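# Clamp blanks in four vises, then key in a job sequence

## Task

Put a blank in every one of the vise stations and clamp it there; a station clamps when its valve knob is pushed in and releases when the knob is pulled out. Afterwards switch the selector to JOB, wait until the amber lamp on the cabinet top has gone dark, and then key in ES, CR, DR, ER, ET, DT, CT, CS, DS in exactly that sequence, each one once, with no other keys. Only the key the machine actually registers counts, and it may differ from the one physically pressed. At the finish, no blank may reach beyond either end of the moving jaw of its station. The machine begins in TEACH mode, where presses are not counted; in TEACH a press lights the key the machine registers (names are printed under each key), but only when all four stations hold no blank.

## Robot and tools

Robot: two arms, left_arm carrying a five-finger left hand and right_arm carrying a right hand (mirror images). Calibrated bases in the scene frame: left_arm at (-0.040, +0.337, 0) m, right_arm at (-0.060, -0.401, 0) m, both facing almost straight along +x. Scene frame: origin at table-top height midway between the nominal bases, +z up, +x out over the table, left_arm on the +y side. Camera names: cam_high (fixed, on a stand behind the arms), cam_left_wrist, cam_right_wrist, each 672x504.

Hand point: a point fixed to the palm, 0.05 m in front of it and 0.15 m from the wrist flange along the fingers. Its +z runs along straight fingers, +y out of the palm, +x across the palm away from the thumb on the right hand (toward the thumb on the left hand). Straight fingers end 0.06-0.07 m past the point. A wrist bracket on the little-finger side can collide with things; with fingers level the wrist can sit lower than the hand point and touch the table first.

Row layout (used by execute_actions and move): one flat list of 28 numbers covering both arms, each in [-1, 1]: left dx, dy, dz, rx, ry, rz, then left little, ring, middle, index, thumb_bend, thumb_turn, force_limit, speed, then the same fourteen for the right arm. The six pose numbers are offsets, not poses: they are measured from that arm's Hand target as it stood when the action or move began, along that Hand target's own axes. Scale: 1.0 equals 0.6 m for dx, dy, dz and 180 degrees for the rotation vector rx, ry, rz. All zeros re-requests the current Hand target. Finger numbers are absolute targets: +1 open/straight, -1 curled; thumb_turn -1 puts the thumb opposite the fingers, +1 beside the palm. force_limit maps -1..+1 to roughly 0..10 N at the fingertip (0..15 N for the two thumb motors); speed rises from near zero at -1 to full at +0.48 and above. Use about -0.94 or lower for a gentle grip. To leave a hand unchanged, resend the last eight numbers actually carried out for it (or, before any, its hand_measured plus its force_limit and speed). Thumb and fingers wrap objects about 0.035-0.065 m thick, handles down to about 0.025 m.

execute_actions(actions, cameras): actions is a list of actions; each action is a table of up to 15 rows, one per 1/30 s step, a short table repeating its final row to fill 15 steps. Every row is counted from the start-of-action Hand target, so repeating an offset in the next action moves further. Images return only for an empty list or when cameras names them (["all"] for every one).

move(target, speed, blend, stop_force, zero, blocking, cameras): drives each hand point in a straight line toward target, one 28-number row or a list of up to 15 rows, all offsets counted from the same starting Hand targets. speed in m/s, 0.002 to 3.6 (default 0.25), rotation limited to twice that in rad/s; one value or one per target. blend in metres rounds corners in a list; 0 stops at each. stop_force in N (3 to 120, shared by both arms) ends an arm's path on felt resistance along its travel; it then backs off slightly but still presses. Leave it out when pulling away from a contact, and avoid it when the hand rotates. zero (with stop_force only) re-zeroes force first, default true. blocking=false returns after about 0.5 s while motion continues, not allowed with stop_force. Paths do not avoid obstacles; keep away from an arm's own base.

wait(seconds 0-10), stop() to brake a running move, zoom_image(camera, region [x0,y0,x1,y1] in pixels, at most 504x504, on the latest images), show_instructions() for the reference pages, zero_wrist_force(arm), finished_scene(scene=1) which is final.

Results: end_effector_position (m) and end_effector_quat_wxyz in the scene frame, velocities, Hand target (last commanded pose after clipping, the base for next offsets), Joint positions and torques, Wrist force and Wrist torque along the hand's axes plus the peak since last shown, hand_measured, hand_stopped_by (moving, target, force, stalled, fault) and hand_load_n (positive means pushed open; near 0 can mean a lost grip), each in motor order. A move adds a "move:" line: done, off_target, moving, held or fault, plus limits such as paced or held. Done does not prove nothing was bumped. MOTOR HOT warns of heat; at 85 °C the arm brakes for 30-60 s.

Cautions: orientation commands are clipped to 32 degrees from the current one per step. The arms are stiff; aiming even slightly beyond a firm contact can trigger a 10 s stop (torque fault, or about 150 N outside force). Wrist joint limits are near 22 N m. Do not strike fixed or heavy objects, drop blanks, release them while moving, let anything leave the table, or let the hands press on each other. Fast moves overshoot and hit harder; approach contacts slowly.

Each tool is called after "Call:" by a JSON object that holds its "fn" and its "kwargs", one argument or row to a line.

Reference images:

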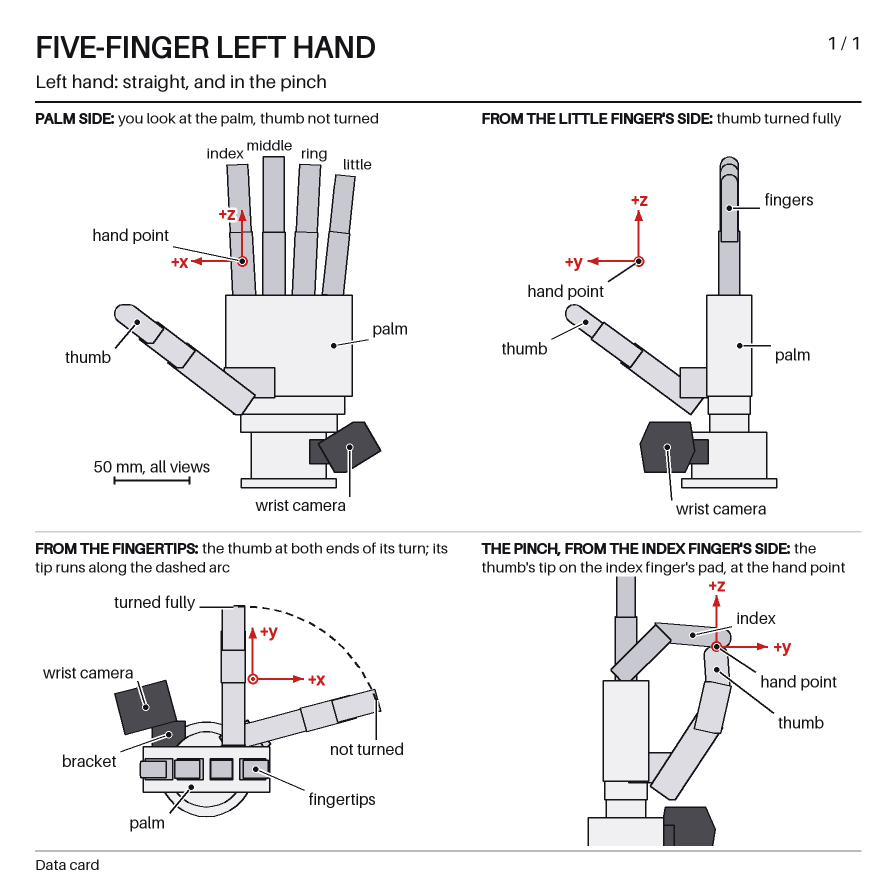

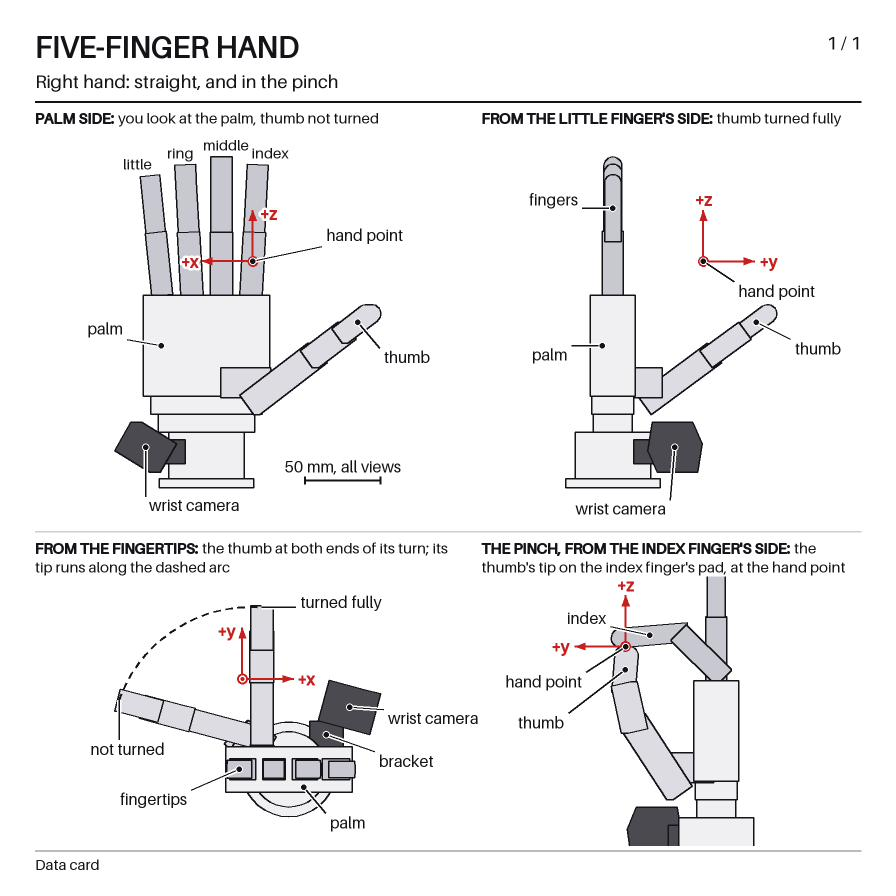

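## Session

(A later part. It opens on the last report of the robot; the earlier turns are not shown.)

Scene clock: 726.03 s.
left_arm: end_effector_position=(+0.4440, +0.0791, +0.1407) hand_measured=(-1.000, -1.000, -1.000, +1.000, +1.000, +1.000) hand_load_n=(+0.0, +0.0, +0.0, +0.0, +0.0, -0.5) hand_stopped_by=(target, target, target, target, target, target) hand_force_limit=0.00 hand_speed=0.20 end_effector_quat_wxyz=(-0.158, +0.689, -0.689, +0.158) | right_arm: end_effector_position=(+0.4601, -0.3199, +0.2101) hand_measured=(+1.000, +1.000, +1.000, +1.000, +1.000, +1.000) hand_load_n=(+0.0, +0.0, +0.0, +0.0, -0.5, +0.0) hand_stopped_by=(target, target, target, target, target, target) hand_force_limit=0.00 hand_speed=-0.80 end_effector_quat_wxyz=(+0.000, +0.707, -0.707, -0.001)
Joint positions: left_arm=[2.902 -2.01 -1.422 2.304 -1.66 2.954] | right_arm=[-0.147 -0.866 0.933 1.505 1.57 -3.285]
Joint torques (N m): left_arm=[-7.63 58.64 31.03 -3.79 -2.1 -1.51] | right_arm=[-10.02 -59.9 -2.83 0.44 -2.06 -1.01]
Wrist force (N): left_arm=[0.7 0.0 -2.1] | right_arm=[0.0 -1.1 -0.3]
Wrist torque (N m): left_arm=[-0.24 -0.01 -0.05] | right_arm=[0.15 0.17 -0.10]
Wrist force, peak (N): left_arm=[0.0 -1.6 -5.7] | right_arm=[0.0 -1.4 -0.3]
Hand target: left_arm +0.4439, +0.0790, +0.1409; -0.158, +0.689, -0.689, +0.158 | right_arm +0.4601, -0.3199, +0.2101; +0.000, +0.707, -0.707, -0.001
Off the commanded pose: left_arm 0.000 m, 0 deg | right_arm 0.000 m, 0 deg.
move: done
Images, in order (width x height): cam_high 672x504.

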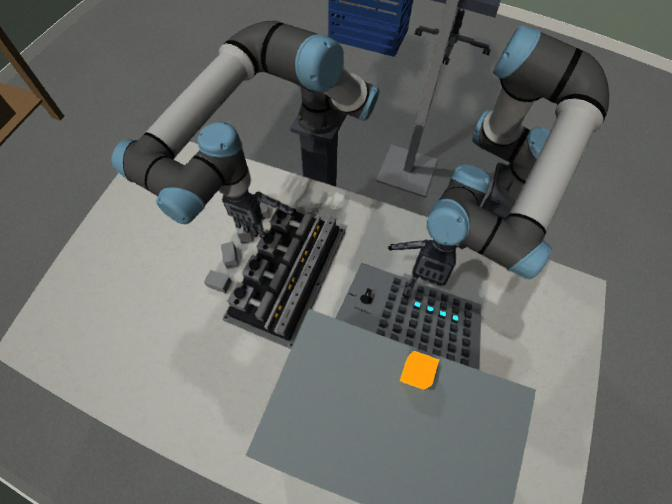

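Call:
{"fn": "move", "kwargs": {
  "target": [
    [0, -0.055, -0.0007, 0, 0, 0, -1, -1, -1, 1, 1, 1, 0, 0.2, 0, 0, 0, 0, 0, 0, 1, 1, 1, 1, 1, 1, 0, -0.8],
    [0, -0.055, 0.0200, 0, 0, 0, -1, -1, -1, 1, 1, 1, 0, 0.2, 0, 0, 0, 0, 0, 0, 1, 1, 1, 1, 1, 1, 0, -0.8],
    [0, -0.055, -0.0007, 0, 0, 0, -1, -1, -1, 1, 1, 1, 0, 0.2, 0, 0, 0, 0, 0, 0, 1, 1, 1, 1, 1, 1, 0, -0.8]
  ],
  "speed": [0.1, 0.04, 0.1],
  "cameras": ["cam_high"]
}}

Call:
{"fn": "zoom_image", "kwargs": {
  "camera": "cam_high",
  "region": [370, 260, 480, 350]
}}

Call:
{"fn": "move", "kwargs": {
  "target": [
    [-0.0555, 0, 0, 0, 0, 0, -1, -1, -1, 1, 1, 1, 0, 0.2, 0, 0, 0, 0, 0, 0, 1, 1, 1, 1, 1, 1, 0, -0.8],
    [-0.0555, 0, 0.0205, 0, 0, 0, -1, -1, -1, 1, 1, 1, 0, 0.2, 0, 0, 0, 0, 0, 0, 1, 1, 1, 1, 1, 1, 0, -0.8],
    [-0.0555, 0, 0, 0, 0, 0, -1, -1, -1, 1, 1, 1, 0, 0.2, 0, 0, 0, 0, 0, 0, 1, 1, 1, 1, 1, 1, 0, -0.8]
  ],
  "speed": [0.1, 0.04, 0.1],
  "cameras": ["cam_high"]
}}

Call:
{"fn": "zoom_image", "kwargs": {
  "camera": "cam_high",
  "region": [370, 260, 480, 350]
}}

Scene clock: 743.80 s.
left_arm: end_effector_position=(+0.4735, +0.0790, +0.1554) hand_measured=(-1.000, -1.000, -1.000, +1.000, +1.000, +1.000) hand_load_n=(+0.0, +0.0, +0.0, +0.0, +0.0, +0.0) hand_stopped_by=(target, target, target, target, target, target) hand_force_limit=0.00 hand_speed=0.20 end_effector_quat_wxyz=(-0.158, +0.689, -0.689, +0.158) end_effector_velocity=(-0.001, +0.000, +0.003) end_effector_angular_velocity=(+0.000, -0.003, -0.001) | right_arm: end_effector_position=(+0.4601, -0.3199, +0.2101) hand_measured=(+1.000, +1.000, +1.000, +1.000, +1.000, +1.000) hand_load_n=(+0.0, +0.0, +0.0, +0.0, +0.0, +0.0) hand_stopped_by=(target, target, target, target, target, target) hand_force_limit=0.00 hand_speed=-0.80 end_effector_quat_wxyz=(+0.000, +0.707, -0.707, -0.001)
Joint positions: left_arm=[2.914 -2.065 -1.301 2.238 -1.655 2.965] | right_arm=[-0.147 -0.866 0.933 1.505 1.57 -3.285]
Joint velocities: left_arm=[-0.001 0.005 0.001 -0.003 -0.001 0] | right_arm=[within noise]
Joint torques (N m): left_arm=[-5.81 59.09 31.12 -3.8 -1.47 -1.12] | right_arm=[-9.28 -60.06 -2.9 0.46 -2.1 -0.85]
Wrist force (N): left_arm=[1.2 0.1 -2.3] | right_arm=[0.1 -1.1 -0.2]
Wrist torque (N m): left_arm=[-0.22 -0.08 -0.12] | right_arm=[0.14 0.14 -0.08]
Wrist force, peak (N): left_arm=[1.1 -1.2 -15.9] | right_arm=[0.0 -1.4 -0.2]
Hand target: left_arm +0.4734, +0.0790, +0.1556; -0.158, +0.689, -0.689, +0.158 | right_arm +0.4601, -0.3199, +0.2101; +0.000, +0.707, -0.707, -0.001
Off the commanded pose: left_arm 0.000 m, 0 deg | right_arm 0.000 m, 0 deg.
move: done
Images, in order (width x height): cam_high 672x504.

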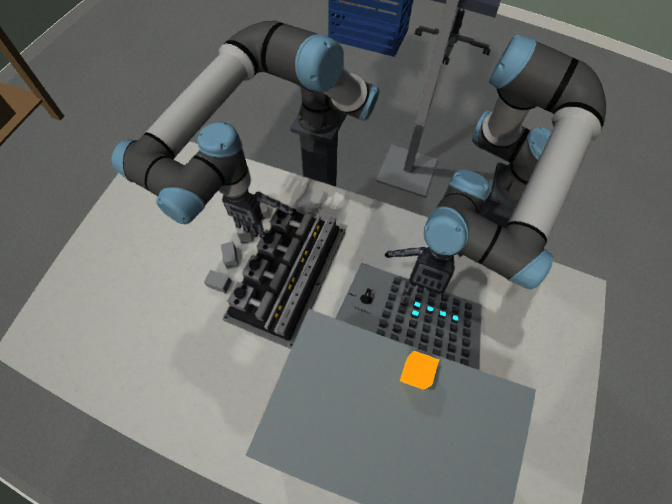

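Scaled by 4.582 from the camera's 672x504 image, which has a finer 960x720 frame.

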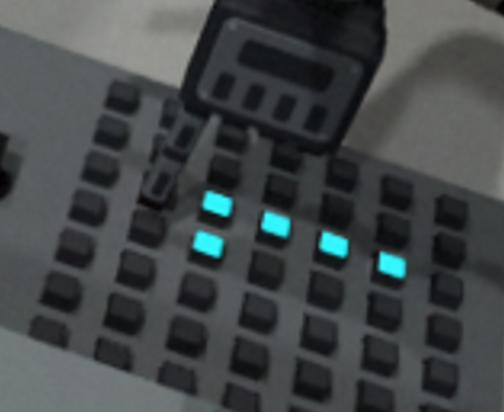

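Scene clock: 745.83 s.
left_arm: end_effector_position=(+0.4735, +0.1123, +0.1554) hand_measured=(-1.000, -1.000, -1.000, +1.000, +1.000, +1.000) hand_load_n=(+0.0, +0.0, +0.0, +0.0, +0.0, +0.0) hand_stopped_by=(target, target, target, target, target, target) hand_force_limit=0.00 hand_speed=0.20 end_effector_quat_wxyz=(-0.158, +0.689, -0.689, +0.158) | right_arm: end_effector_position=(+0.4601, -0.3199, +0.2101) hand_measured=(+1.000, +1.000, +1.000, +1.000, +1.000, +1.000) hand_load_n=(+0.0, +0.0, +0.0, +0.0, +0.0, +0.0) hand_stopped_by=(target, target, target, target, target, target) hand_force_limit=0.00 hand_speed=-0.80 end_effector_quat_wxyz=(+0.000, +0.707, -0.707, -0.001)
Joint positions: left_arm=[2.982 -2.03 -1.352 2.259 -1.626 3.026] | right_arm=[-0.147 -0.866 0.933 1.505 1.57 -3.285]
Joint torques (N m): left_arm=[-6.19 58.81 31.62 -3.56 -1.56 -1.16] | right_arm=[-10.1 -59.53 -2.36 0.41 -2.17 -0.88]
Wrist force (N): left_arm=[1.2 -0.1 -2.2] | right_arm=[0.0 -1.2 -0.2]
Wrist torque (N m): left_arm=[-0.24 -0.09 -0.12] | right_arm=[0.13 0.16 -0.09]
Wrist force, peak (N): left_arm=[0.4 -1.6 -16.0] | right_arm=[0.0 -1.3 -0.4]
Hand target: left_arm +0.4734, +0.1123, +0.1556; -0.158, +0.689, -0.689, +0.158 | right_arm +0.4601, -0.3199, +0.2101; +0.000, +0.707, -0.707, -0.001
Off the commanded pose: left_arm 0.000 m, 0 deg | right_arm 0.000 m, 0 deg.
move: done
Images, in order (width x height): cam_high 672x504.

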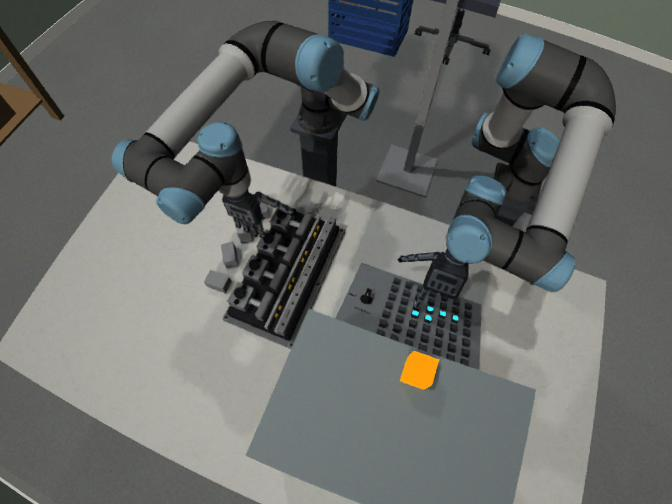

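Scaled by 4.582 from the camera's 672x504 image, which has a finer 960x720 frame.

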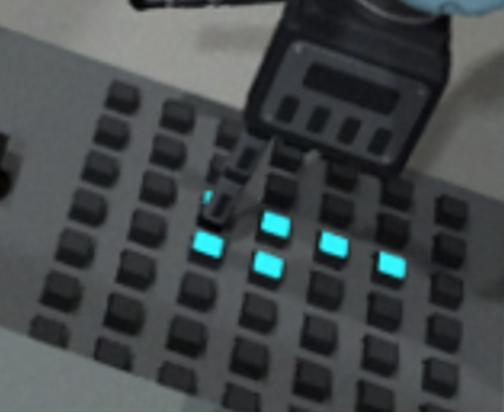

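Call:
{"fn": "move", "kwargs": {
  "target": [
    [-0.0555, 0, 0, 0, 0, 0, -1, -1, -1, 1, 1, 1, 0, 0.2, 0, 0, 0, 0, 0, 0, 1, 1, 1, 1, 1, 1, 0, -0.8],
    [-0.0555, 0, 0.0185, 0, 0, 0, -1, -1, -1, 1, 1, 1, 0, 0.2, 0, 0, 0, 0, 0, 0, 1, 1, 1, 1, 1, 1, 0, -0.8],
    [-0.0555, 0, -0.0015, 0, 0, 0, -1, -1, -1, 1, 1, 1, 0, 0.2, 0, 0, 0, 0, 0, 0, 1, 1, 1, 1, 1, 1, 0, -0.8]
  ],
  "speed": [0.1, 0.04, 0.1],
  "cameras": ["cam_high"]
}}

Call:
{"fn": "zoom_image", "kwargs": {
  "camera": "cam_high",
  "region": [370, 260, 480, 350]
}}

Call:
{"fn": "move", "kwargs": {
  "target": [
    [0, -0.055, -0.003, 0, 0, 0, -1, -1, -1, 1, 1, 1, 0, 0.2, 0, 0, 0, 0, 0, 0, 1, 1, 1, 1, 1, 1, 0, -0.8],
    [0, -0.055, 0.017, 0, 0, 0, -1, -1, -1, 1, 1, 1, 0, 0.2, 0, 0, 0, 0, 0, 0, 1, 1, 1, 1, 1, 1, 0, -0.8],
    [0, -0.055, -0.003, 0, 0, 0, -1, -1, -1, 1, 1, 1, 0, 0.2, 0, 0, 0, 0, 0, 0, 1, 1, 1, 1, 1, 1, 0, -0.8]
  ],
  "speed": [0.1, 0.04, 0.1],
  "cameras": ["cam_high"]
}}

Call:
{"fn": "zoom_image", "kwargs": {
  "camera": "cam_high",
  "region": [370, 260, 480, 350]
}}

Scene clock: 763.20 s.
left_arm: end_effector_position=(+0.4731, +0.1456, +0.1562) hand_measured=(-1.000, -1.000, -1.000, +1.000, +1.000, +1.000) hand_load_n=(+0.0, +0.0, +0.0, +0.0, +0.0, +0.0) hand_stopped_by=(target, target, target, target, target, target) hand_force_limit=0.00 hand_speed=0.20 end_effector_quat_wxyz=(-0.158, +0.689, -0.689, +0.158) | right_arm: end_effector_position=(+0.4601, -0.3199, +0.2101) hand_measured=(+1.000, +1.000, +1.000, +1.000, +1.000, +1.000) hand_load_n=(+0.0, +0.0, +0.0, +0.0, +0.0, +0.5) hand_stopped_by=(target, target, target, target, target, target) hand_force_limit=0.00 hand_speed=-0.80 end_effector_quat_wxyz=(+0.000, +0.707, -0.707, -0.001)
Joint positions: left_arm=[3.052 -1.999 -1.395 2.274 -1.595 3.089] | right_arm=[-0.147 -0.866 0.933 1.505 1.57 -3.285]
Joint torques (N m): left_arm=[-6.06 57.87 31.54 -3.56 -1.5 -1.08] | right_arm=[-9.76 -59.69 -2.42 0.39 -2.14 -0.8]
Wrist force (N): left_arm=[0.8 0.4 -2.2] | right_arm=[0.0 -1.3 -0.1]
Wrist torque (N m): left_arm=[-0.16 -0.03 -0.16] | right_arm=[0.12 0.17 -0.10]
Wrist force, peak (N): left_arm=[0.9 -0.9 -5.4] | right_arm=[-0.1 -1.3 -0.5]
Hand target: left_arm +0.4731, +0.1456, +0.1564; -0.158, +0.689, -0.689, +0.158 | right_arm +0.4601, -0.3199, +0.2101; +0.000, +0.707, -0.707, -0.001
Off the commanded pose: left_arm 0.000 m, 0 deg | right_arm 0.000 m, 0 deg.
move: done
Images, in order (width x height): cam_high 672x504.

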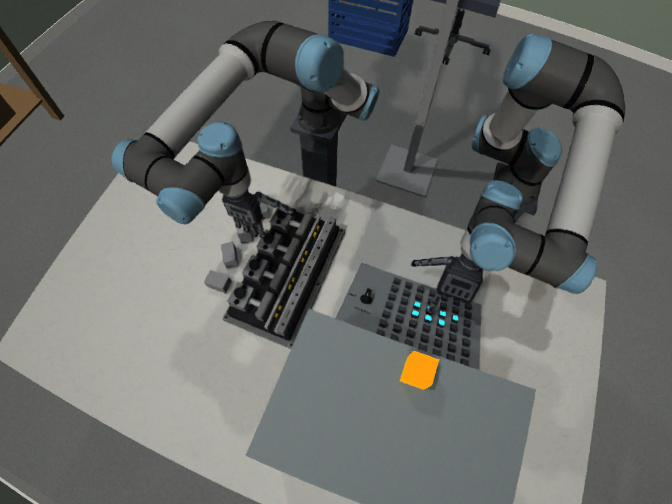

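Scaled by 4.582 from the camera's 672x504 image, which has a finer 960x720 frame.

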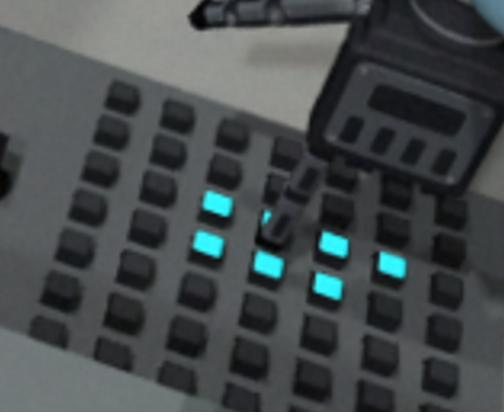

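Scene clock: 765.23 s.
left_arm: end_effector_position=(+0.5021, +0.1456, +0.1722) hand_measured=(-1.000, -1.000, -1.000, +1.000, +1.000, +1.000) hand_load_n=(+0.0, +0.0, +0.0, +0.0, +0.0, +0.0) hand_stopped_by=(target, target, target, target, target, target) hand_force_limit=0.00 hand_speed=0.20 end_effector_quat_wxyz=(-0.158, +0.689, -0.689, +0.158) | right_arm: end_effector_position=(+0.4601, -0.3199, +0.2101) hand_measured=(+1.000, +1.000, +1.000, +1.000, +1.000, +1.000) hand_load_n=(+0.0, +0.0, +0.0, +0.0, +0.0, +0.0) hand_stopped_by=(target, target, target, target, target, target) hand_force_limit=0.00 hand_speed=-0.80 end_effector_quat_wxyz=(+0.000, +0.707, -0.707, -0.001)
Joint positions: left_arm=[3.055 -2.058 -1.265 2.203 -1.594 3.092] | right_arm=[-0.147 -0.866 0.933 1.505 1.57 -3.285]
Joint torques (N m): left_arm=[-5.8 59.77 32.12 -3.63 -1.47 -1.18] | right_arm=[-9.55 -59.86 -2.06 0.48 -2.05 -0.76]
Wrist force (N): left_arm=[0.8 0.0 -2.0] | right_arm=[0.0 -1.3 -0.3]
Wrist torque (N m): left_arm=[-0.24 -0.02 -0.14] | right_arm=[0.12 0.17 -0.10]
Wrist force, peak (N): left_arm=[0.5 -1.8 -5.5] | right_arm=[-0.1 -1.3 -0.6]
Hand target: left_arm +0.5020, +0.1456, +0.1724; -0.158, +0.689, -0.689, +0.158 | right_arm +0.4601, -0.3199, +0.2101; +0.000, +0.707, -0.707, -0.001
Off the commanded pose: left_arm 0.000 m, 0 deg | right_arm 0.000 m, 0 deg.
move: done
Images, in order (width x height): cam_high 672x504.

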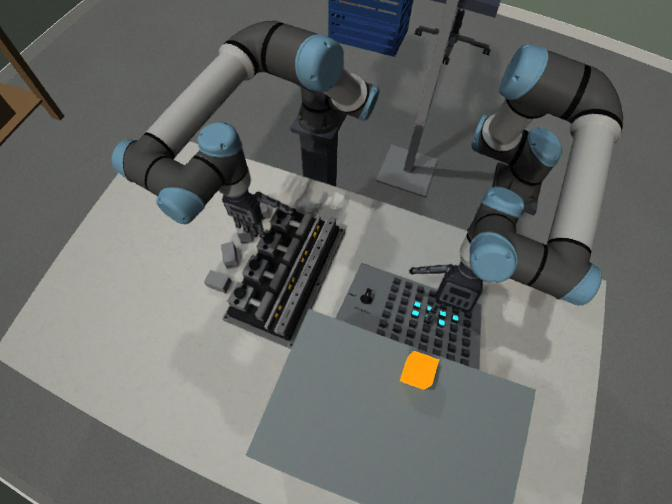

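Scaled by 4.582 from the camera's 672x504 image, which has a finer 960x720 frame.

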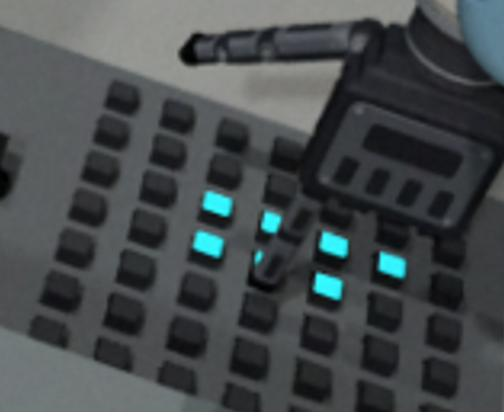

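Call:
{"fn": "move", "kwargs": {
  "target": [
    [0, 0, 0.0225, 0, 0, 0, -1, -1, -1, 1, 1, 1, 0, 0.2, 0, 0, 0, 0, 0, 0, 1, 1, 1, 1, 1, 1, 0, -0.8]
  ],
  "speed": [0.03],
  "stop_force": 8,
  "cameras": ["cam_high"]
}}

Call:
{"fn": "zoom_image", "kwargs": {
  "camera": "cam_high",
  "region": [370, 260, 480, 350]
}}

Scene clock: 778.37 s.
left_arm: end_effector_position=(+0.5075, +0.1456, +0.1609) hand_measured=(-1.000, -1.000, -1.000, +1.000, +1.000, +1.000) hand_load_n=(+0.0, +0.0, +0.0, +0.0, +0.0, +0.0) hand_stopped_by=(target, target, target, target, target, target) hand_force_limit=0.00 hand_speed=0.20 end_effector_quat_wxyz=(-0.158, +0.689, -0.689, +0.158) | right_arm: end_effector_position=(+0.4601, -0.3199, +0.2101) hand_measured=(+1.000, +1.000, +1.000, +1.000, +1.000, +1.000) hand_load_n=(+0.0, +0.0, +0.0, +0.0, +0.0, +0.0) hand_stopped_by=(target, target, target, target, target, target) hand_force_limit=0.00 hand_speed=-0.80 end_effector_quat_wxyz=(+0.000, +0.707, -0.707, -0.001)
Joint positions: left_arm=[3.056 -2.077 -1.267 2.223 -1.594 3.093] | right_arm=[-0.147 -0.866 0.933 1.505 1.57 -3.285]
Joint torques (N m): left_arm=[4.34 54.47 7.72 -2.95 -0.18 -0.64] | right_arm=[-9.61 -59.74 -2.63 0.4 -2.17 -0.69]
Wrist force (N): left_arm=[-0.6 -1.3 -11.1] | right_arm=[0.0 -1.1 -0.3]
Wrist torque (N m): left_arm=[0.32 -0.13 -0.22] | right_arm=[0.14 0.17 -0.09]
Wrist force, peak (N): left_arm=[-0.7 -1.8 -14.0] | right_arm=[-0.1 -1.4 -0.2]
Hand target: left_arm +0.5075, +0.1456, +0.1609; -0.158, +0.689, -0.689, +0.158 (not the last commanded pose) | right_arm +0.4601, -0.3199, +0.2101; +0.000, +0.707, -0.707, -0.001
Off the commanded pose: left_arm 0.001 m, 0 deg | right_arm 0.000 m, 0 deg.
move: contact (left_arm)
Images, in order (width x height): cam_high 672x504.

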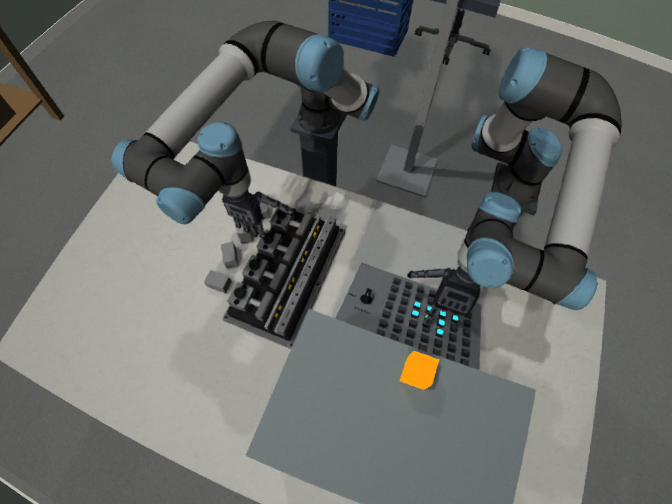

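Scaled by 4.582 from the camera's 672x504 image, which has a finer 960x720 frame.

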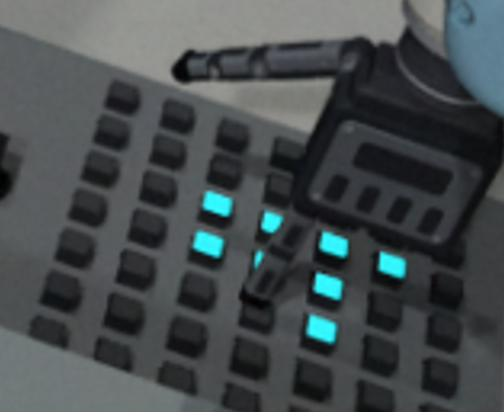

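Call:
{"fn": "move", "kwargs": {
  "target": [
    [0, 0, -0.02, 0, 0, 0, -1, -1, -1, 1, 1, 1, 0, 0.2, 0, 0, 0, 0, 0, 0, 1, 1, 1, 1, 1, 1, 0, -0.8],
    [0.0555, 0, -0.02, 0, 0, 0, -1, -1, -1, 1, 1, 1, 0, 0.2, 0, 0, 0, 0, 0, 0, 1, 1, 1, 1, 1, 1, 0, -0.8],
    [0.0555, 0, 0, 0, 0, 0, -1, -1, -1, 1, 1, 1, 0, 0.2, 0, 0, 0, 0, 0, 0, 1, 1, 1, 1, 1, 1, 0, -0.8],
    [0.0555, 0, -0.02, 0, 0, 0, -1, -1, -1, 1, 1, 1, 0, 0.2, 0, 0, 0, 0, 0, 0, 1, 1, 1, 1, 1, 1, 0, -0.8]
  ],
  "speed": [0.1, 0.1, 0.04, 0.1],
  "blend": [0.003, 0, 0, 0],
  "cameras": ["cam_high"]
}}

Call:
{"fn": "zoom_image", "kwargs": {
  "camera": "cam_high",
  "region": [370, 260, 480, 350]
}}

Call:
{"fn": "move", "kwargs": {
  "target": [
    [0.0555, 0, 0, 0, 0, 0, -1, -1, -1, 1, 1, 1, 0, 0.2, 0, 0, 0, 0, 0, 0, 1, 1, 1, 1, 1, 1, 0, -0.8],
    [0.0555, 0, 0.02, 0, 0, 0, -1, -1, -1, 1, 1, 1, 0, 0.2, 0, 0, 0, 0, 0, 0, 1, 1, 1, 1, 1, 1, 0, -0.8],
    [0.0555, 0, -0.01, 0, 0, 0, -1, -1, -1, 1, 1, 1, 0, 0.2, 0, 0, 0, 0, 0, 0, 1, 1, 1, 1, 1, 1, 0, -0.8]
  ],
  "speed": [0.1, 0.04, 0.1],
  "cameras": ["cam_high"]
}}

Call:
{"fn": "zoom_image", "kwargs": {
  "camera": "cam_high",
  "region": [370, 260, 480, 350]
}}

Scene clock: 798.80 s.
left_arm: end_effector_position=(+0.5024, +0.1123, +0.1715) hand_measured=(-1.000, -1.000, -1.000, +1.000, +1.000, +1.000) hand_load_n=(+0.0, +0.0, +0.0, +0.0, +0.0, +0.0) hand_stopped_by=(target, target, target, target, target, target) hand_force_limit=0.00 hand_speed=0.20 end_effector_quat_wxyz=(-0.158, +0.689, -0.689, +0.158) | right_arm: end_effector_position=(+0.4601, -0.3199, +0.2101) hand_measured=(+1.000, +1.000, +1.000, +1.000, +1.000, +1.000) hand_load_n=(+0.0, +0.0, +0.0, +0.0, +0.0, +0.0) hand_stopped_by=(target, target, target, target, target, target) hand_force_limit=0.00 hand_speed=-0.80 end_effector_quat_wxyz=(+0.000, +0.707, -0.707, -0.001)
Joint positions: left_arm=[2.989 -2.088 -1.222 2.187 -1.623 3.032] | right_arm=[-0.147 -0.866 0.933 1.505 1.57 -3.285]
Joint torques (N m): left_arm=[-7.97 60.89 31.11 -3.66 -2.14 -1.47] | right_arm=[-9.28 -59.36 -2.54 0.47 -2.17 -0.63]
Wrist force (N): left_arm=[0.9 -0.2 -2.2] | right_arm=[0.1 -1.2 -0.2]
Wrist torque (N m): left_arm=[-0.26 -0.04 -0.04] | right_arm=[0.13 0.16 -0.09]
Wrist force, peak (N): left_arm=[-0.4 -1.3 -11.6] | right_arm=[-0.2 -1.4 -0.3]
Hand target: left_arm +0.5023, +0.1123, +0.1717; -0.158, +0.689, -0.689, +0.158 | right_arm +0.4601, -0.3199, +0.2101; +0.000, +0.707, -0.707, -0.001
Off the commanded pose: left_arm 0.000 m, 0 deg | right_arm 0.000 m, 0 deg.
move: done
Images, in order (width x height): cam_high 672x504.

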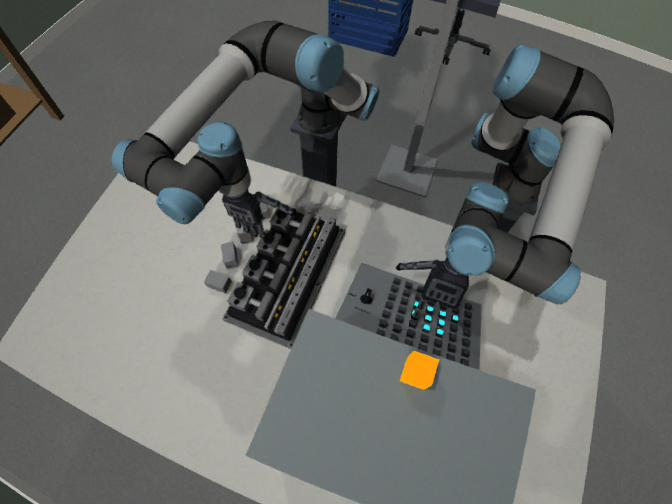

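Scaled by 4.582 from the camera's 672x504 image, which has a finer 960x720 frame.

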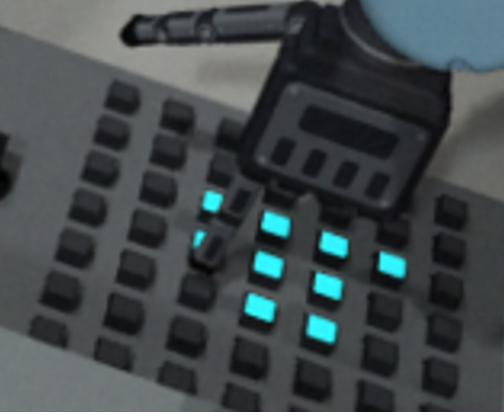

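Scene clock: 800.93 s.
left_arm: end_effector_position=(+0.4997, +0.0790, +0.1770) hand_measured=(-1.000, -1.000, -1.000, +1.000, +1.000, +1.000) hand_load_n=(+0.0, +0.0, +0.0, +0.0, -0.5, -0.5) hand_stopped_by=(target, target, target, target, target, target) hand_force_limit=0.00 hand_speed=0.20 end_effector_quat_wxyz=(-0.158, +0.689, -0.689, +0.158) | right_arm: end_effector_position=(+0.4601, -0.3199, +0.2101) hand_measured=(+1.000, +1.000, +1.000, +1.000, +1.000, +1.000) hand_load_n=(+0.0, +0.0, +0.0, +0.0, +0.0, +0.0) hand_stopped_by=(target, target, target, target, target, target) hand_force_limit=0.00 hand_speed=-0.80 end_effector_quat_wxyz=(+0.000, +0.707, -0.707, -0.001)
Joint positions: left_arm=[2.924 -2.115 -1.167 2.156 -1.651 2.974] | right_arm=[-0.147 -0.866 0.933 1.505 1.57 -3.285]
Joint torques (N m): left_arm=[-7.65 64.34 31.47 -3.57 -2.16 -1.52] | right_arm=[-9.74 -59.16 -2.37 0.48 -2.03 -0.6]
Wrist force (N): left_arm=[1.2 -0.1 -2.2] | right_arm=[-0.1 -1.0 -0.3]
Wrist torque (N m): left_arm=[-0.24 -0.08 -0.03] | right_arm=[0.16 0.19 -0.10]
Wrist force, peak (N): left_arm=[-0.9 -1.9 -8.1] | right_arm=[0.0 -1.4 -0.4]
Hand target: left_arm +0.4996, +0.0790, +0.1771; -0.158, +0.689, -0.689, +0.158 | right_arm +0.4601, -0.3199, +0.2101; +0.000, +0.707, -0.707, -0.001
Off the commanded pose: left_arm 0.000 m, 0 deg | right_arm 0.000 m, 0 deg.
move: done
Images, in order (width x height): cam_high 672x504.

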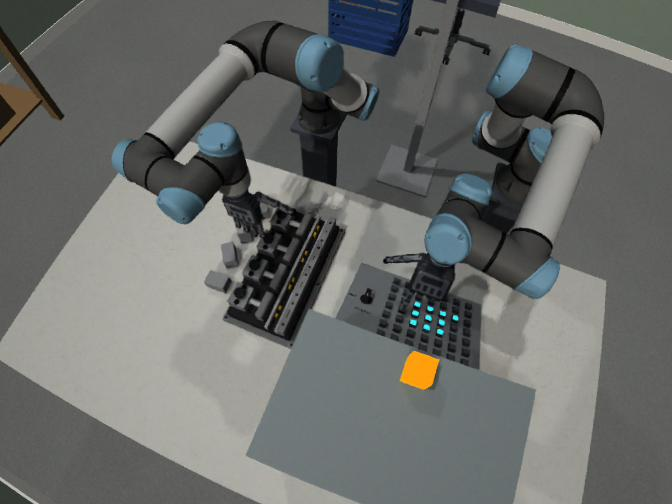

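Scaled by 4.582 from the camera's 672x504 image, which has a finer 960x720 frame.

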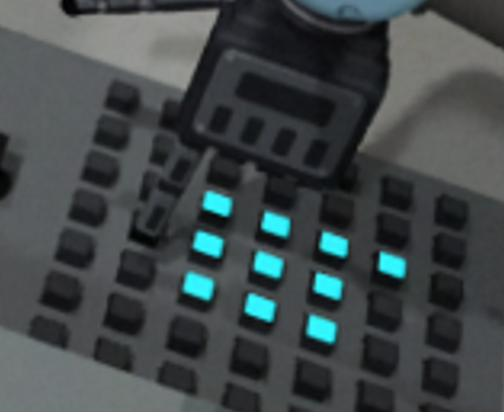

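Call:
{"fn": "move", "kwargs": {
  "target": [0, 0, 0, 0, 0, 0, -1, -1, -1, 1, 1, 1, 0, 0.2, 0.08, -0.13, -0.033, 0, 0, 0, 1, 1, 1, 1, 1, 1, 0, -0.8],
  "speed": 0.3,
  "cameras": ["cam_high", "cam_right_wrist"]
}}

Call:
{"fn": "zoom_image", "kwargs": {
  "camera": "cam_right_wrist",
  "region": [240, 20, 520, 220]
}}

Call:
{"fn": "zoom_image", "kwargs": {
  "camera": "cam_high",
  "region": [190, 190, 290, 300]
}}

Scene clock: 996.27 s.
left_arm: end_effector_position=(+0.4996, +0.0790, +0.1771) hand_measured=(-1.000, -1.000, -1.000, +1.000, +1.000, +1.000) hand_load_n=(+0.0, +0.0, +0.0, +0.0, +0.0, +0.0) hand_stopped_by=(target, target, target, target, target, target) hand_force_limit=0.00 hand_speed=0.20 end_effector_quat_wxyz=(-0.158, +0.689, -0.689, +0.158) | right_arm: end_effector_position=(+0.5379, -0.3680, +0.2298) hand_measured=(+1.000, +1.000, +1.000, +1.000, +1.000, +1.000) hand_load_n=(+0.0, +0.0, +0.0, +0.0, +0.0, -0.5) hand_stopped_by=(target, target, target, target, target, target) hand_force_limit=0.00 hand_speed=-0.80 end_effector_quat_wxyz=(+0.000, +0.707, -0.708, +0.000)
Joint positions: left_arm=[2.924 -2.114 -1.167 2.155 -1.651 2.974] | right_arm=[-0.203 -0.541 0.286 1.826 1.57 -3.341]
Joint torques (N m): left_arm=[-7.81 63.82 32.18 -3.63 -2.14 -1.54] | right_arm=[10.54 -38.17 -31.12 4.38 2.11 -1.43]
Wrist force (N): left_arm=[0.9 0.2 -2.5] | right_arm=[0.0 -1.2 -0.1]
Wrist torque (N m): left_arm=[-0.18 -0.05 -0.05] | right_arm=[0.15 0.16 -0.09]
Wrist force, peak (N): left_arm=[1.3 0.3 -2.9] | right_arm=[2.3 -1.7 -0.3]
Hand target: left_arm +0.4996, +0.0790, +0.1771; -0.158, +0.689, -0.689, +0.158 | right_arm +0.5380, -0.3680, +0.2298; +0.000, +0.707, -0.707, -0.001
Off the commanded pose: left_arm 0.000 m, 0 deg | right_arm 0.000 m, 0 deg.
move: done
camera_calibration:
cam_right_wrist: T_world_to_cam=[[-0.963352, -0.264492, -0.0446942, 0.430027], [-0.251473, 0.832518, 0.493634, 0.333808], [-0.0933535, 0.486783, -0.86852, 0.543747], [0, 0, 0, 1]] pos_world=[0.548972, -0.428849, 0.326696]
Images, in order (width x height): cam_high 672x504, cam_right_wrist 672x504.

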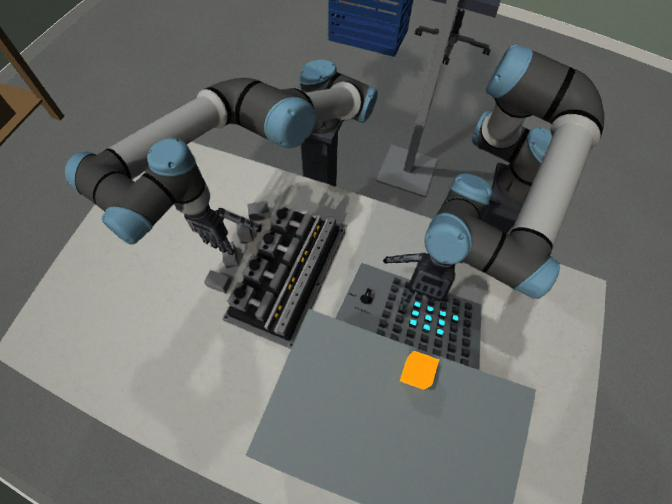

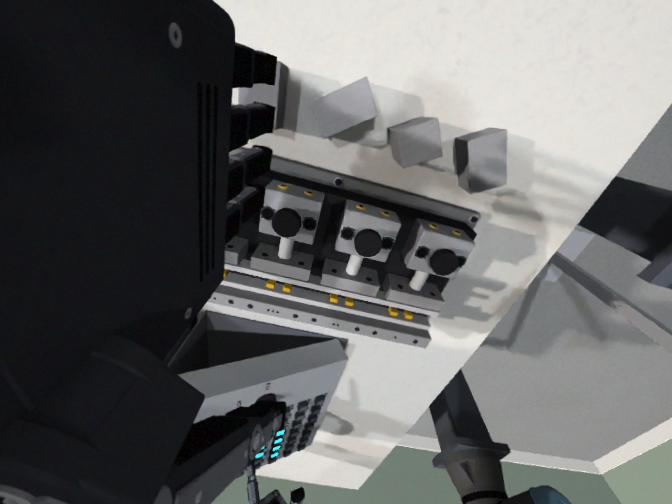

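Scaled by 1.800 from the camera's 672x504 image, which has a finer 960x720 frame.

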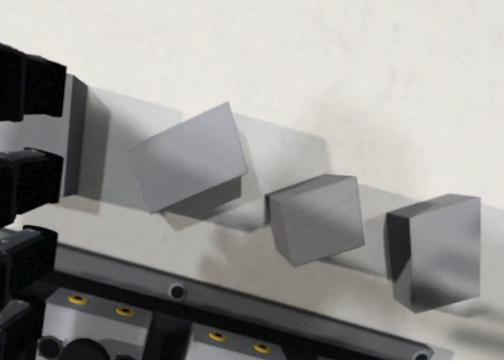

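Scaled by 4.582 from the camera's 672x504 image, which has a finer 960x720 frame.

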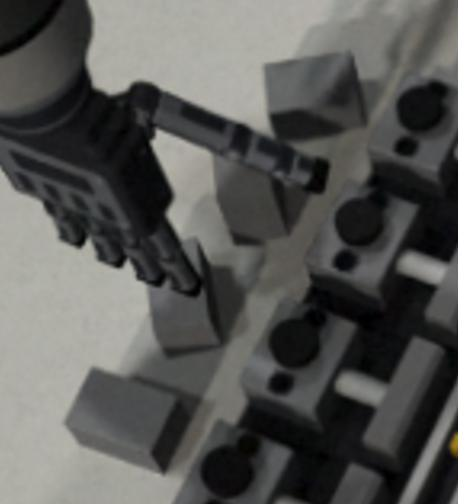

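Call:
{"fn": "move", "kwargs": {
  "target": [0, 0, 0, 0, 0, 0, -1, -1, -1, 1, 1, 1, 0, 0.2, 0.1, -0.1617, 0.15, 0.2468, -0.2468, -0.4545, -1, -1, 0.6, 0.6, 1, -1, 0, 0.2],
  "speed": 0.3,
  "cameras": ["cam_high", "cam_right_wrist"]
}}

Call:
{"fn": "zoom_image", "kwargs": {
  "camera": "cam_right_wrist",
  "region": [230, 120, 550, 360]
}}

Scene clock: 1135.47 s.
left_arm: end_effector_position=(+0.4996, +0.0790, +0.1771) hand_measured=(-1.000, -1.000, -1.000, +1.000, +1.000, +1.000) hand_load_n=(+0.0, +0.0, +0.0, +0.0, +0.0, +0.0) hand_stopped_by=(target, target, target, target, target, target) hand_force_limit=0.00 hand_speed=0.20 end_effector_quat_wxyz=(-0.158, +0.689, -0.689, +0.158) | right_arm: end_effector_position=(+0.6332, -0.4277, +0.1395) hand_measured=(-1.000, -1.000, +0.600, +0.600, +1.000, -1.000) hand_load_n=(+0.0, +0.0, +0.0, +0.0, +0.0, +0.0) hand_stopped_by=(target, target, target, target, target, target) hand_force_limit=0.00 hand_speed=0.20 end_effector_quat_wxyz=(-0.485, +0.874, -0.006, +0.031)
Joint positions: left_arm=[2.924 -2.114 -1.167 2.155 -1.651 2.974] | right_arm=[-0.47 -0.15 0.035 2.243 0.67 -5.441]
Joint torques (N m): left_arm=[-7.79 61.96 31.79 -3.59 -2.03 -1.5] | right_arm=[-10.51 -42.4 -28.89 4.68 -3.6 -1.52]
Wrist force (N): left_arm=[1.1 0.1 -2.4] | right_arm=[1.1 -1.7 -0.2]
Wrist torque (N m): left_arm=[-0.20 -0.08 -0.04] | right_arm=[0.18 -0.08 -0.22]
Wrist force, peak (N): left_arm=[1.4 0.0 -2.8] | right_arm=[1.1 -1.8 -0.1]
Hand target: left_arm +0.4996, +0.0790, +0.1771; -0.158, +0.689, -0.689, +0.158 | right_arm +0.6349, -0.4281, +0.1397; -0.477, +0.879, -0.001, +0.000
Off the commanded pose: left_arm 0.000 m, 0 deg | right_arm 0.002 m, 4 deg.
elbow stopped short (right arm): the move would have taken joint 3 (elbow) straighter than the controller allows.
move: off_target (right_arm)
camera_calibration:
cam_right_wrist: T_world_to_cam=[[0.287054, -0.482341, -0.827616, -0.27382], [-0.855525, -0.517737, 0.00500744, 0.325116], [-0.430903, 0.706608, -0.561273, 0.768196], [0, 0, 0, 1]] pos_world=[0.687764, -0.506563, 0.202921]
Images, in order (width x height): cam_high 672x504, cam_right_wrist 672x504.

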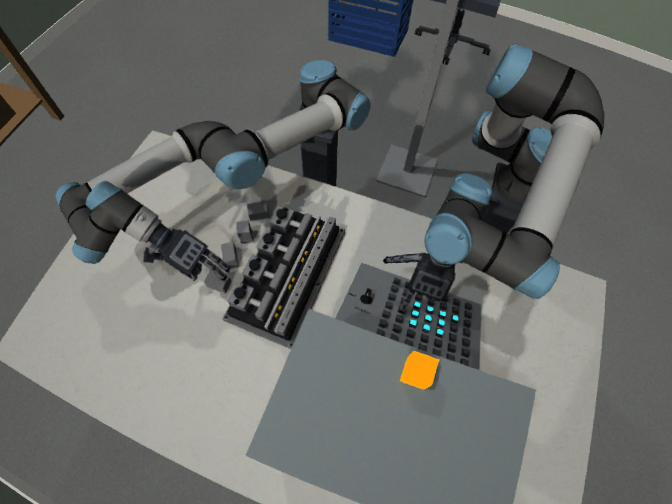

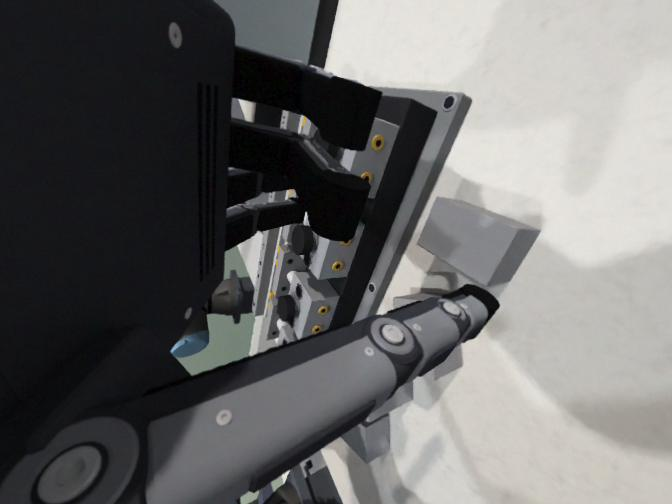

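Scaled by 1.575 from the camera's 672x504 image, which has a finer 960x720 frame.

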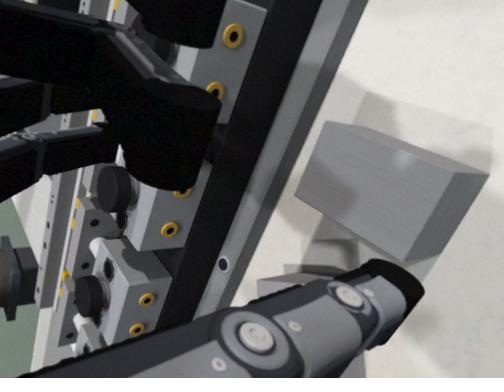

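Call:
{"fn": "move", "kwargs": {
  "target": [0, 0, 0, 0, 0, 0, -1, -1, -1, 1, 1, 1, 0, 0.2, -0.1522, 0.0577, 0.0327, 0, 0.2553, 0.1658, -1, -1, 0.44, 0.44, 1, -1, 0, 0.2],
  "speed": 0.3,
  "cameras": ["cam_high", "cam_right_wrist"]
}}

Call:
{"fn": "zoom_image", "kwargs": {
  "camera": "cam_right_wrist",
  "region": [230, 100, 550, 340]
}}

Call:
{"fn": "zoom_image", "kwargs": {
  "camera": "cam_high",
  "region": [180, 190, 290, 310]
}}

Scene clock: 1239.17 s.
left_arm: end_effector_position=(+0.4996, +0.0790, +0.1771) hand_measured=(-1.000, -1.000, -1.000, +1.000, +1.000, +1.000) hand_load_n=(+0.0, +0.0, +0.0, +0.0, +0.0, +0.0) hand_stopped_by=(target, target, target, target, target, target) hand_force_limit=0.00 hand_speed=0.20 end_effector_quat_wxyz=(-0.158, +0.689, -0.689, +0.158) | right_arm: end_effector_position=(+0.5435, -0.4303, +0.1001) hand_measured=(-1.000, -1.000, +0.440, +0.440, +1.000, -1.000) hand_load_n=(+0.0, +0.0, +0.0, +0.0, +0.0, +0.0) hand_stopped_by=(target, target, target, target, target, target) hand_force_limit=0.00 hand_speed=0.20 end_effector_quat_wxyz=(-0.424, +0.780, -0.405, +0.219)
Joint positions: left_arm=[2.924 -2.114 -1.167 2.155 -1.651 2.974] | right_arm=[-0.589 -1.01 1.508 0.565 0.674 -4.092]
Joint torques (N m): left_arm=[-7.2 60.79 31.59 -3.61 -2.04 -1.45] | right_arm=[10.29 -50.14 -3.11 -0.32 1.23 1.66]
Wrist force (N): left_arm=[1.0 0.3 -2.2] | right_arm=[0.7 -1.3 -0.4]
Wrist torque (N m): left_arm=[-0.19 -0.06 -0.05] | right_arm=[0.22 -0.01 -0.34]
Wrist force, peak (N): left_arm=[1.2 0.0 -2.9] | right_arm=[0.8 -2.4 0.7]
Hand target: left_arm +0.4996, +0.0790, +0.1771; -0.158, +0.689, -0.689, +0.158 | right_arm +0.5435, -0.4303, +0.1001; -0.424, +0.780, -0.405, +0.219
Off the commanded pose: left_arm 0.000 m, 0 deg | right_arm 0.000 m, 0 deg.
move: done
camera_calibration:
cam_right_wrist: T_world_to_cam=[[-0.246038, -0.496721, -0.832306, 0.00212042], [-0.92975, 0.363621, 0.0578346, 0.661631], [0.273916, 0.788066, -0.551291, 0.360265], [0, 0, 0, 1]] pos_world=[0.516991, -0.523442, 0.16211]
Images, in order (width x height): cam_high 672x504, cam_right_wrist 672x504.

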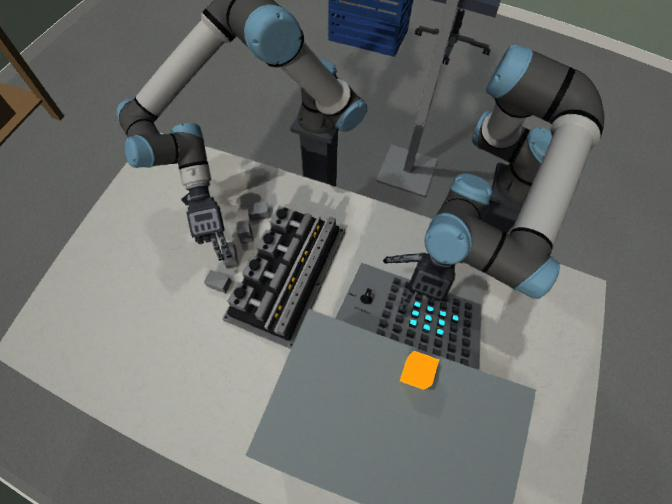

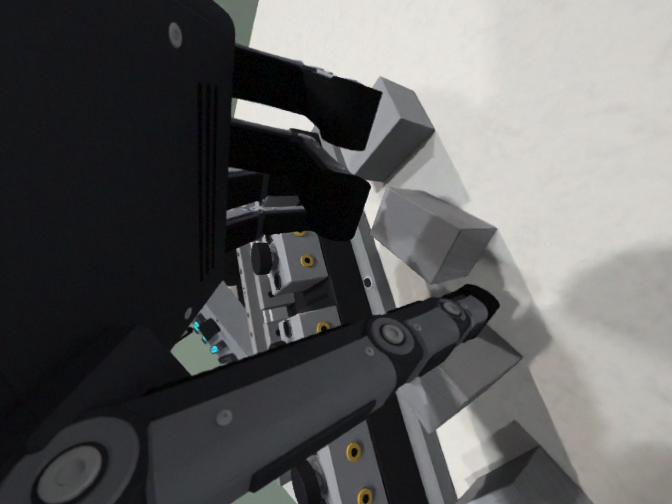

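Scaled by 1.575 from the camera's 672x504 image, which has a finer 960x720 frame.

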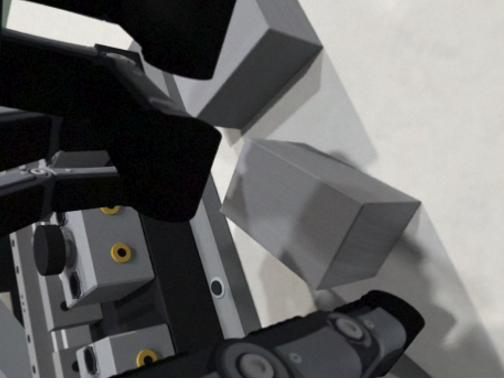

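Scaled by 4.200 from the camera's 672x504 image, which has a finer 960x720 frame.

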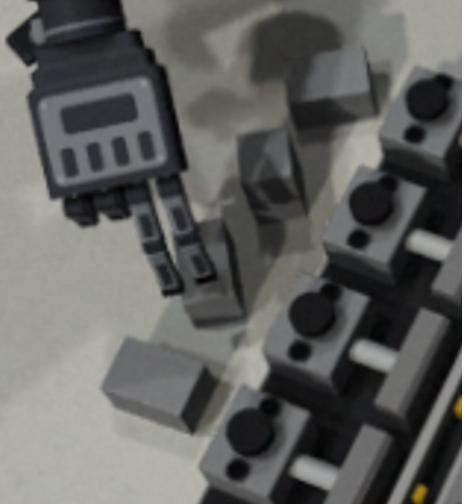

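Call:
{"fn": "zoom_image", "kwargs": {
  "camera": "cam_right_wrist",
  "region": [340, 60, 460, 210]
}}

Scaled by 3.360 from the camera's 672x504 image, which has a finer 960x720 frame.

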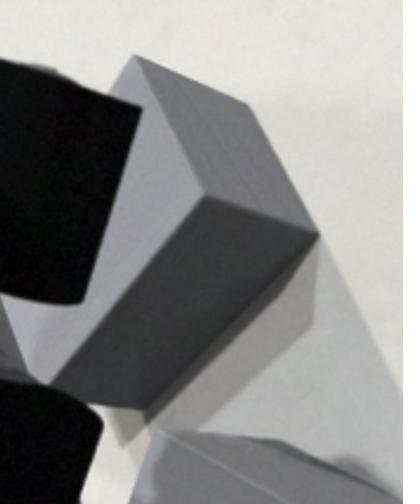

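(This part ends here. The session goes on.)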